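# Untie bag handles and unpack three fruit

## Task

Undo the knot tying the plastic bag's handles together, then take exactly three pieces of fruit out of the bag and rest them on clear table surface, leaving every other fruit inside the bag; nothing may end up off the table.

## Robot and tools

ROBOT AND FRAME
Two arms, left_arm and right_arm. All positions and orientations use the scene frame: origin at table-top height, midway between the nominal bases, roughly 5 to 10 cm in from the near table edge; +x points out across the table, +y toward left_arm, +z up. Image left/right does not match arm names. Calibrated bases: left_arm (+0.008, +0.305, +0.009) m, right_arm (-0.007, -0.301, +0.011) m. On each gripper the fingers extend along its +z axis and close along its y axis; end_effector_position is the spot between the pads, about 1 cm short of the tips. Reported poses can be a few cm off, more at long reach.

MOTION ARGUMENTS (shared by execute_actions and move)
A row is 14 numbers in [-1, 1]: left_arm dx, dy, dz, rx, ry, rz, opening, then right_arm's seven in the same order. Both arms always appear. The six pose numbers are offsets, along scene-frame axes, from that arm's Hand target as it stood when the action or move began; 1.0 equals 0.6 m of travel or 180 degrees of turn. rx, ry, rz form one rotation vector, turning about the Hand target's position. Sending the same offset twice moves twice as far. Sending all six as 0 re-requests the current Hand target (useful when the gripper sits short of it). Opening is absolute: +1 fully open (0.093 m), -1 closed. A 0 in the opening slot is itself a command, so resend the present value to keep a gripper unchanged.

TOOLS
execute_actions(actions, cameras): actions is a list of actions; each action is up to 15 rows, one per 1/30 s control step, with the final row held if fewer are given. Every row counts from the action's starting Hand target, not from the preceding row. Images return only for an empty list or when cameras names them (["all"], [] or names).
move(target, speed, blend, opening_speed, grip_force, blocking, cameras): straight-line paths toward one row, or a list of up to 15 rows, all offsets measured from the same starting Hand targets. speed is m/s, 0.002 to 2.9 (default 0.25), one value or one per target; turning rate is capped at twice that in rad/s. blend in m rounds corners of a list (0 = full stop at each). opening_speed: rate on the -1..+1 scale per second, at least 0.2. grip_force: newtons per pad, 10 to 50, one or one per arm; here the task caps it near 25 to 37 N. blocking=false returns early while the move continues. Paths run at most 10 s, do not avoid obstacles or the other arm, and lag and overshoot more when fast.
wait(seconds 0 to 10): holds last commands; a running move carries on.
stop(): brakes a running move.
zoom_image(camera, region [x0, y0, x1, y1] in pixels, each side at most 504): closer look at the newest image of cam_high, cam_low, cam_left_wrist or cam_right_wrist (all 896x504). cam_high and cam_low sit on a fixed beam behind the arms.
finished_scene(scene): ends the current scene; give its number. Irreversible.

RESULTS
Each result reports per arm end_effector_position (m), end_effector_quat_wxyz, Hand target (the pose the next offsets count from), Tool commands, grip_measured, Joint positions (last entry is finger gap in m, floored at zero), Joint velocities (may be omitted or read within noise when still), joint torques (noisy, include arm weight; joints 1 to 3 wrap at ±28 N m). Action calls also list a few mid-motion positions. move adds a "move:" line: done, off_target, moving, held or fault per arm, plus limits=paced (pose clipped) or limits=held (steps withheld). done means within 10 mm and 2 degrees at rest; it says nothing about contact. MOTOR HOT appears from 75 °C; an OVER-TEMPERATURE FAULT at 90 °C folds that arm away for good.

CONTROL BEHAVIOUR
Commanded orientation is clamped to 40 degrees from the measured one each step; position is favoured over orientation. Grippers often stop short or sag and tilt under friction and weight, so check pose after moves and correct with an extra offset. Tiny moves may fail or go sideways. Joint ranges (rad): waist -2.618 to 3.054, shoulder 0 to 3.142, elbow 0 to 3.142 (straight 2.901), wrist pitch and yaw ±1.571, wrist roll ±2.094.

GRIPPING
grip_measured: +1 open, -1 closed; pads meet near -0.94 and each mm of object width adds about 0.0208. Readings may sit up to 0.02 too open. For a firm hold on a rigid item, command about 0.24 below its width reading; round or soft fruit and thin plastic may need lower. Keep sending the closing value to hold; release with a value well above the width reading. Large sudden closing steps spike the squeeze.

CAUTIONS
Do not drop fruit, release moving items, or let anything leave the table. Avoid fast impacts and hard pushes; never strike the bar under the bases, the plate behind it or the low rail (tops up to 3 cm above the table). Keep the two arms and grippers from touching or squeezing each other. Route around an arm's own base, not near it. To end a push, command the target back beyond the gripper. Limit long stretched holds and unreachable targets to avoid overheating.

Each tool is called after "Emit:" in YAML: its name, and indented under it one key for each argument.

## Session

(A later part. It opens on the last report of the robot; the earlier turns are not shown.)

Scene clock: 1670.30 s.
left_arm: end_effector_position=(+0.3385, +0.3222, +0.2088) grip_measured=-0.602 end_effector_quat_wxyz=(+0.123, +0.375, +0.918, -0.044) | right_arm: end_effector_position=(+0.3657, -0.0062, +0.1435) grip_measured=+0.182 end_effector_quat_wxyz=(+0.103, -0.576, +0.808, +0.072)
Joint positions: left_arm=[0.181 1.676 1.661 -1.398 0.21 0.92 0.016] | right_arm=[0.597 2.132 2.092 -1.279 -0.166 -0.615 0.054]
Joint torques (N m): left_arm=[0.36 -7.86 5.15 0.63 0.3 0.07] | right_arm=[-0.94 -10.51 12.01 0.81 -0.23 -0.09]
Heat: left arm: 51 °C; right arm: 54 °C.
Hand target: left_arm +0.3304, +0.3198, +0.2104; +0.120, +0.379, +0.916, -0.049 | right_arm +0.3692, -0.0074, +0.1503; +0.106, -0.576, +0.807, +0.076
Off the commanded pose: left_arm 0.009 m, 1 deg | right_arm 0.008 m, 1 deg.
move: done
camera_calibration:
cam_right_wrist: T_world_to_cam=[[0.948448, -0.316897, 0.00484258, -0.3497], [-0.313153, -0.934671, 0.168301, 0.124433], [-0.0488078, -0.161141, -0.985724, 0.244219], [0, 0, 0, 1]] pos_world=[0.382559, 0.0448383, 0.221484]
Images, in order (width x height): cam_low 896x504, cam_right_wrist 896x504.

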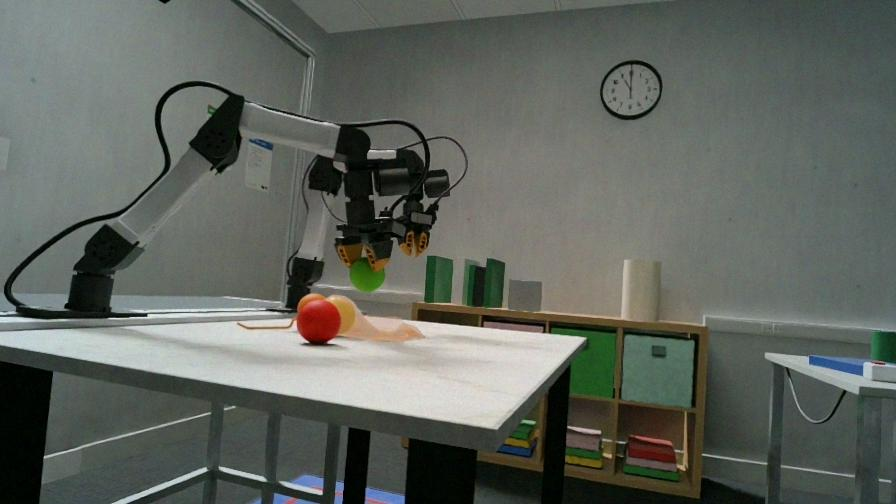

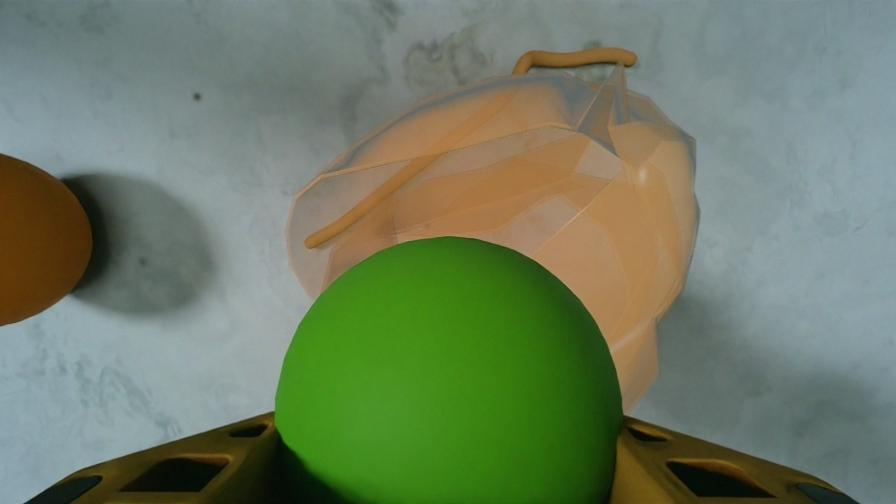

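Emit:
move:
  target:
    - [0,0,0,0,0,0,-0.6,-0.01,-0.25,0.05,0,0,-0.08,0.0]
    - [0,0,0,0,0,0,-0.6,-0.015,-0.505,0.02,0,0,-0.2,0.0]
    - [0,0,0,0,0,0,-0.6,-0.015,-0.505,-0.137,0,0,-0.2,0.0]
  speed: [0.15,0.15,0.08]
  blend: [0.03,0.02,0]
  cameras: ["cam_right_wrist","cam_low","cam_high"]

Emit:
zoom_image:
  camera: "cam_low"
  region: [230, 260, 410, 390]

Scene clock: 1687.50 s.
left_arm: end_effector_position=(+0.3385, +0.3222, +0.2088) grip_measured=-0.602 end_effector_quat_wxyz=(+0.123, +0.375, +0.918, -0.044) | right_arm: end_effector_position=(+0.3598, -0.3122, +0.0741) grip_measured=+0.182 end_effector_quat_wxyz=(+0.124, -0.299, +0.946, +0.034)
Joint positions: left_arm=[0.181 1.676 1.661 -1.398 0.21 0.92 0.016] | right_arm=[-0.144 1.756 1.243 -0.839 -0.213 -0.721 0.054]
Joint torques (N m): left_arm=[0.35 -7.84 5.16 0.62 0.29 0.07] | right_arm=[-0.05 -6.97 7.08 1.23 -0.24 0]
Heat: left arm: 51 °C; right arm: 55 °C.
Hand target: left_arm +0.3304, +0.3198, +0.2104; +0.120, +0.379, +0.916, -0.049 | right_arm +0.3603, -0.3103, +0.0681; +0.125, -0.298, +0.945, +0.040
Off the commanded pose: left_arm 0.009 m, 1 deg | right_arm 0.006 m, 1 deg.
move: done
camera_calibration:
cam_right_wrist: T_world_to_cam=[[0.580467, -0.814203, 0.0114353, -0.464091], [-0.804621, -0.571365, 0.161637, 0.138923], [-0.125072, -0.103026, -0.986784, 0.171896], [0, 0, 0, 1]] pos_world=[0.402669, -0.280779, 0.152476]
Images, in order (width x height): cam_high 896x504, cam_low 896x504, cam_right_wrist 896x504.

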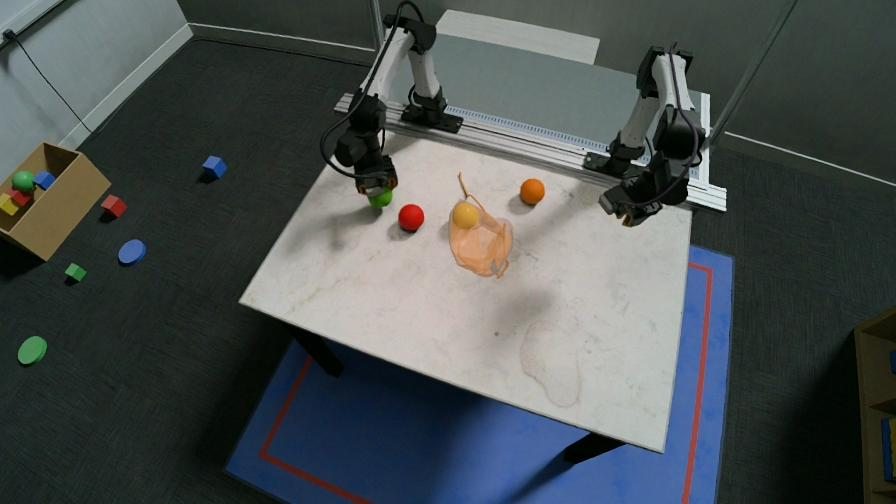

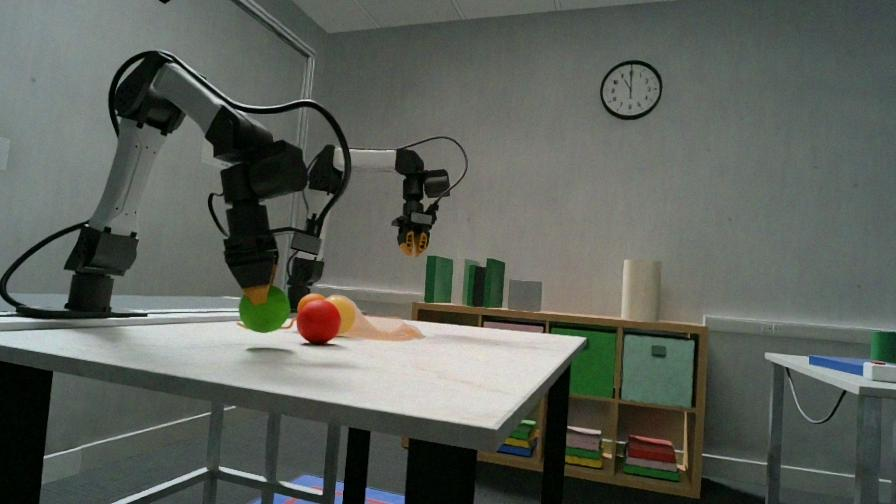

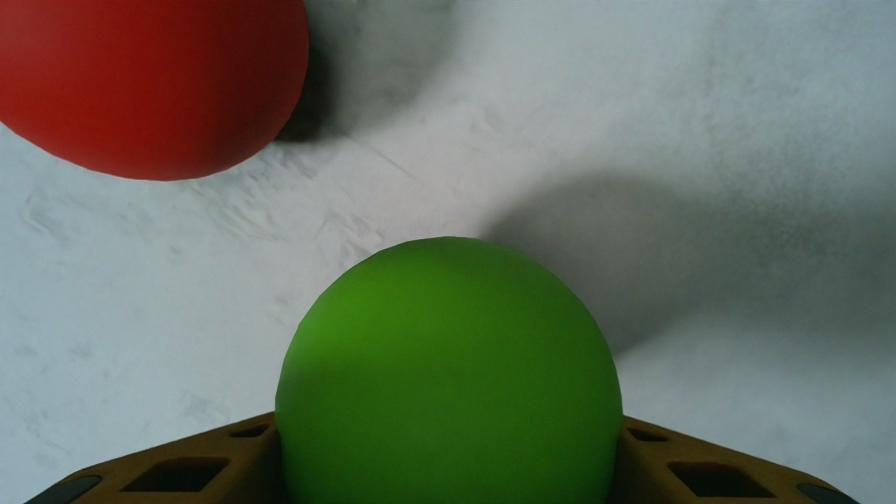

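Scaled by 2.800 from the camera's 896x504 image, which has a finer 1280x720 frame.

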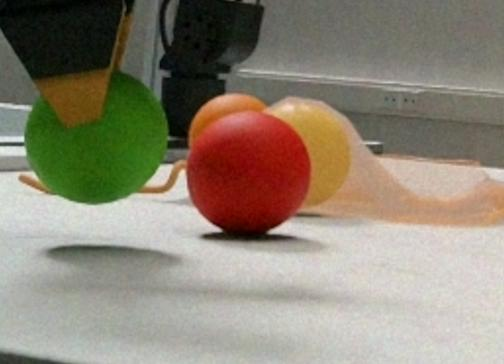

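Emit:
move:
  target: [0,0,0,0,0,0,-0.6,0,0,-0.022,0,0,0,0.0]
  speed: 0.04

Emit:
move:
  target: [0,0,0,0,0,0,-0.6,0,0,-0.01,0,0,0,0.0]
  speed: 0.03

Emit:
move:
  target: [0,0,0,0,0,0,-0.6,0,0,-0.007,0,0,0,0.0]
  speed: 0.03
  cameras: ["cam_low"]

Emit:
zoom_image:
  camera: "cam_low"
  region: [210, 260, 340, 370]

Scene clock: 1698.90 s.
left_arm: end_effector_position=(+0.3385, +0.3222, +0.2088) grip_measured=-0.602 end_effector_quat_wxyz=(+0.123, +0.375, +0.918, -0.044) | right_arm: end_effector_position=(+0.3602, -0.3129, +0.0614) grip_measured=+0.182 end_effector_quat_wxyz=(+0.125, -0.299, +0.946, +0.034)
Joint positions: left_arm=[0.181 1.676 1.661 -1.398 0.21 0.92 0.016] | right_arm=[-0.144 1.771 1.208 -0.787 -0.213 -0.721 0.054]
Joint torques (N m): left_arm=[0.36 -7.82 5.22 0.64 0.3 0.07] | right_arm=[0.14 -6.89 6.95 1.2 -0.23 0.07]
Heat: left arm: 51 °C; right arm: 55 °C.
Hand target: left_arm +0.3304, +0.3198, +0.2104; +0.120, +0.379, +0.916, -0.049 | right_arm +0.3603, -0.3103, +0.0551; +0.125, -0.298, +0.945, +0.040
Off the commanded pose: left_arm 0.009 m, 1 deg | right_arm 0.007 m, 1 deg.
move: done

Scene clock: 1699.83 s.
left_arm: end_effector_position=(+0.3385, +0.3222, +0.2088) grip_measured=-0.602 end_effector_quat_wxyz=(+0.123, +0.375, +0.918, -0.044) | right_arm: end_effector_position=(+0.3603, -0.3132, +0.0554) grip_measured=+0.182 end_effector_quat_wxyz=(+0.125, -0.299, +0.946, +0.034)
Joint positions: left_arm=[0.181 1.676 1.661 -1.398 0.21 0.92 0.016] | right_arm=[-0.144 1.78 1.194 -0.763 -0.213 -0.721 0.054]
Joint torques (N m): left_arm=[0.32 -7.84 5.15 0.63 0.3 0.06] | right_arm=[0.08 -6.91 6.8 1.2 -0.26 0.06]
Heat: left arm: 51 °C; right arm: 55 °C.
Hand target: left_arm +0.3304, +0.3198, +0.2104; +0.120, +0.379, +0.916, -0.049 | right_arm +0.3603, -0.3103, +0.0489; +0.125, -0.298, +0.945, +0.040
Off the commanded pose: left_arm 0.009 m, 1 deg | right_arm 0.007 m, 1 deg.
move: done

Scene clock: 1700.53 s.
left_arm: end_effector_position=(+0.3385, +0.3222, +0.2088) grip_measured=-0.602 end_effector_quat_wxyz=(+0.123, +0.375, +0.918, -0.044) | right_arm: end_effector_position=(+0.3616, -0.3133, +0.0535) grip_measured=+0.182 end_effector_quat_wxyz=(+0.128, -0.299, +0.945, +0.033)
Joint positions: left_arm=[0.181 1.676 1.661 -1.398 0.21 0.92 0.016] | right_arm=[-0.144 1.782 1.187 -0.748 -0.214 -0.721 0.054]
Joint torques (N m): left_arm=[0.38 -7.87 5.16 0.62 0.29 0.07] | right_arm=[0.35 -6.65 6.57 1.24 -0.24 0.05]
Heat: left arm: 51 °C; right arm: 55 °C.
Hand target: left_arm +0.3304, +0.3198, +0.2104; +0.120, +0.379, +0.916, -0.049 | right_arm +0.3603, -0.3103, +0.0447; +0.125, -0.298, +0.945, +0.040
Off the commanded pose: left_arm 0.009 m, 1 deg | right_arm 0.009 m, 1 deg.
move: done
Images, in order (width x height): cam_low 896x504.

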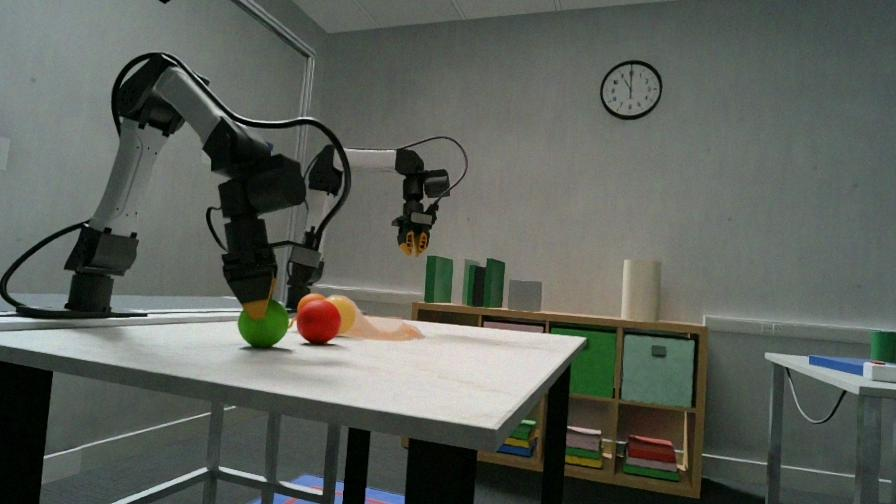

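Scaled by 3.877 from the camera's 896x504 image, which has a finer 1280x720 frame.

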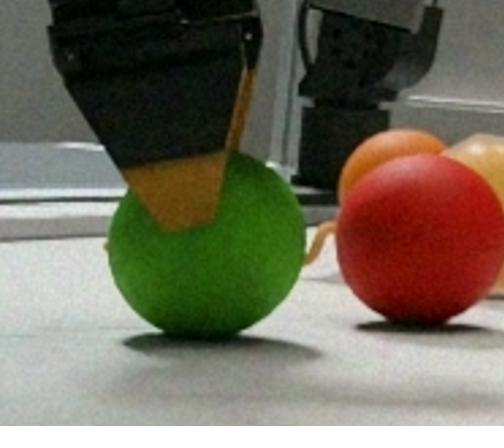

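Emit:
move:
  target: [0,0,0,0,0,0,-0.6,0,0,-0.005,0,0,0,0.0]
  speed: 0.03

Emit:
move:
  target:
    - [0,0,0,0,0,0,-0.6,0.002,-0.003,0.007,0,0,0,0.0]
    - [0,0,0,0,0,0,-0.6,0.002,-0.003,0.007,0,0,0,0.85]
  speed: 0.03
  opening_speed: 0.3
  cameras: ["cam_right_wrist"]

Scene clock: 1707.17 s.
left_arm: end_effector_position=(+0.3385, +0.3222, +0.2088) grip_measured=-0.602 end_effector_quat_wxyz=(+0.123, +0.375, +0.918, -0.044) | right_arm: end_effector_position=(+0.3621, -0.3130, +0.0530) grip_measured=+0.182 end_effector_quat_wxyz=(+0.130, -0.299, +0.945, +0.033)
Joint positions: left_arm=[0.181 1.676 1.661 -1.398 0.21 0.92 0.016] | right_arm=[-0.144 1.782 1.184 -0.741 -0.216 -0.721 0.054]
Joint torques (N m): left_arm=[0.39 -7.86 5.19 0.65 0.3 0.07] | right_arm=[0.23 -6.31 6.05 1.31 -0.17 0.06]
Heat: left arm: 51 °C; right arm: 55 °C.
Hand target: left_arm +0.3304, +0.3198, +0.2104; +0.120, +0.379, +0.916, -0.049 | right_arm +0.3603, -0.3103, +0.0418; +0.125, -0.298, +0.945, +0.040
Off the commanded pose: left_arm 0.009 m, 1 deg | right_arm 0.012 m, 1 deg.
move: off_target (right_arm)

Scene clock: 1710.90 s.
left_arm: end_effector_position=(+0.3385, +0.3222, +0.2088) grip_measured=-0.602 end_effector_quat_wxyz=(+0.123, +0.375, +0.918, -0.044) | right_arm: end_effector_position=(+0.3617, -0.3129, +0.0510) grip_measured=+0.848 end_effector_quat_wxyz=(+0.128, -0.299, +0.945, +0.035)
Joint positions: left_arm=[0.181 1.676 1.661 -1.398 0.21 0.92 0.016] | right_arm=[-0.144 1.788 1.184 -0.741 -0.217 -0.721 0.086]
Joint torques (N m): left_arm=[0.36 -7.83 5.16 0.64 0.29 0.08] | right_arm=[-0.18 -6.82 7.73 1.09 -0.22 0]
Heat: left arm: 51 °C; right arm: 54 °C.
Hand target: left_arm +0.3304, +0.3198, +0.2104; +0.120, +0.379, +0.916, -0.049 | right_arm +0.3615, -0.3121, +0.0460; +0.125, -0.298, +0.945, +0.040
Off the commanded pose: left_arm 0.009 m, 1 deg | right_arm 0.005 m, 1 deg.
move: done
camera_calibration:
cam_right_wrist: T_world_to_cam=[[0.581288, -0.813601, 0.012585, -0.46569], [-0.805026, -0.572772, 0.15448, 0.143907], [-0.118477, -0.0999285, -0.987916, 0.147925], [0, 0, 0, 1]] pos_world=[0.404075, -0.281678, 0.129767]
Images, in order (width x height): cam_right_wrist 896x504.

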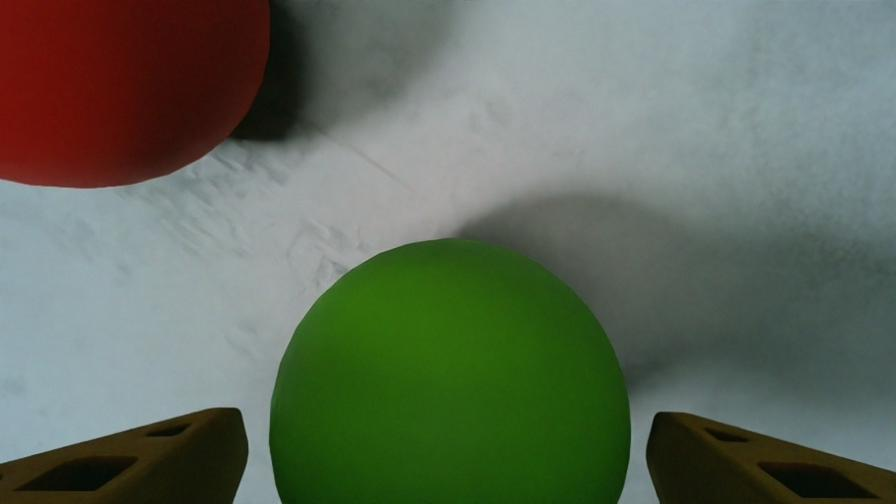

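Emit:
move:
  target: [0,0,0,0,0,0,-0.6,-0.02,0,0.28,0,0,0,0.85]
  speed: 0.12
  cameras: ["cam_high","cam_low","cam_right_wrist"]

Emit:
zoom_image:
  camera: "cam_high"
  region: [350, 150, 570, 300]

Emit:
zoom_image:
  camera: "cam_low"
  region: [220, 260, 440, 370]

Scene clock: 1721.07 s.
left_arm: end_effector_position=(+0.3385, +0.3222, +0.2088) grip_measured=-0.602 end_effector_quat_wxyz=(+0.123, +0.375, +0.918, -0.044) | right_arm: end_effector_position=(+0.3497, -0.3095, +0.2017) grip_measured=+0.848 end_effector_quat_wxyz=(+0.113, -0.299, +0.947, +0.041)
Joint positions: left_arm=[0.181 1.676 1.661 -1.398 0.21 0.92 0.016] | right_arm=[-0.161 1.723 1.719 -1.378 -0.22 -0.742 0.086]
Joint torques (N m): left_arm=[0.27 -7.86 5.18 0.64 0.28 0.08] | right_arm=[-1.22 -8.61 11.33 0.66 -0.29 -0.08]
Heat: left arm: 51 °C; right arm: 54 °C.
Hand target: left_arm +0.3304, +0.3198, +0.2104; +0.120, +0.379, +0.916, -0.049 | right_arm +0.3495, -0.3121, +0.2140; +0.125, -0.298, +0.945, +0.040
Off the commanded pose: left_arm 0.009 m, 1 deg | right_arm 0.013 m, 1 deg.
move: off_target (right_arm)
camera_calibration:
cam_right_wrist: T_world_to_cam=[[0.583318, -0.812194, -0.00901641, -0.453671], [-0.798295, -0.575313, 0.178158, 0.104996], [-0.149886, -0.0967249, -0.983961, 0.306913], [0, 0, 0, 1]] pos_world=[0.394454, -0.278378, 0.279194]
Images, in order (width x height): cam_high 896x504, cam_low 896x504, cam_right_wrist 896x504.

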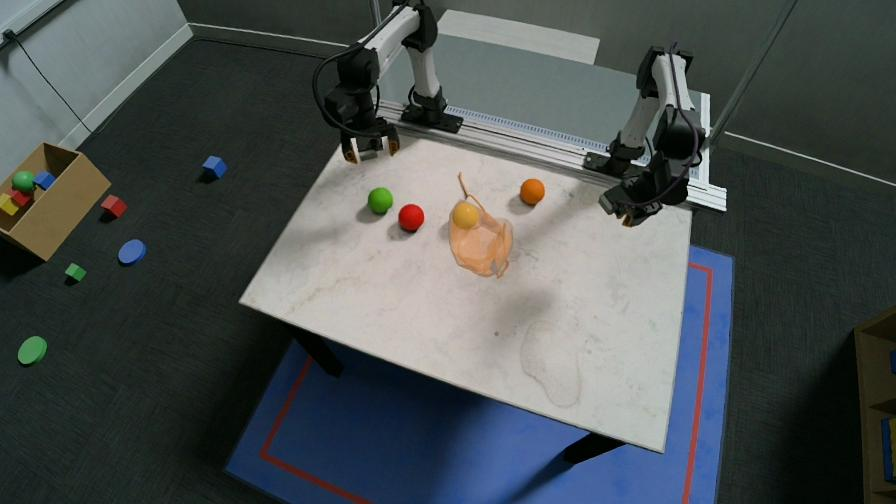

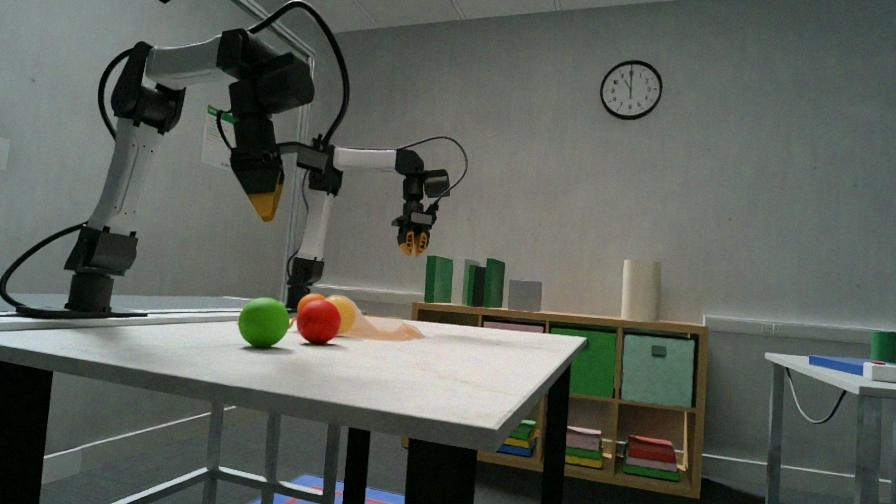

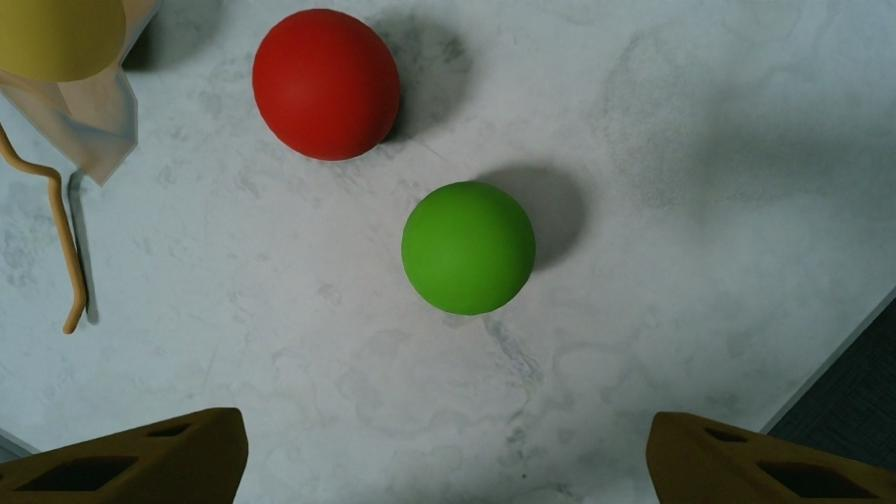

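Scaled by 2.291 from the camera's 896x504 image, which has a finer 1280x720 frame.

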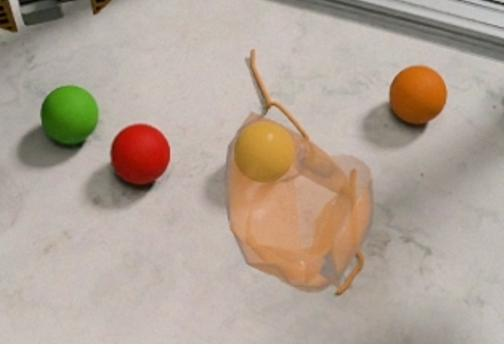

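Scaled by 2.291 from the camera's 896x504 image, which has a finer 1280x720 frame.

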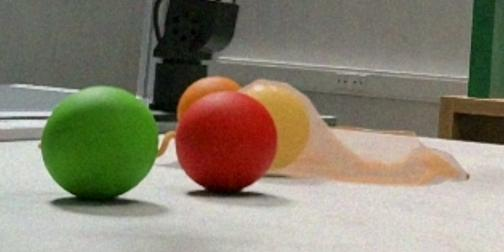

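Emit:
finished_scene:
  scene: 2

The scene is finished: the task was done.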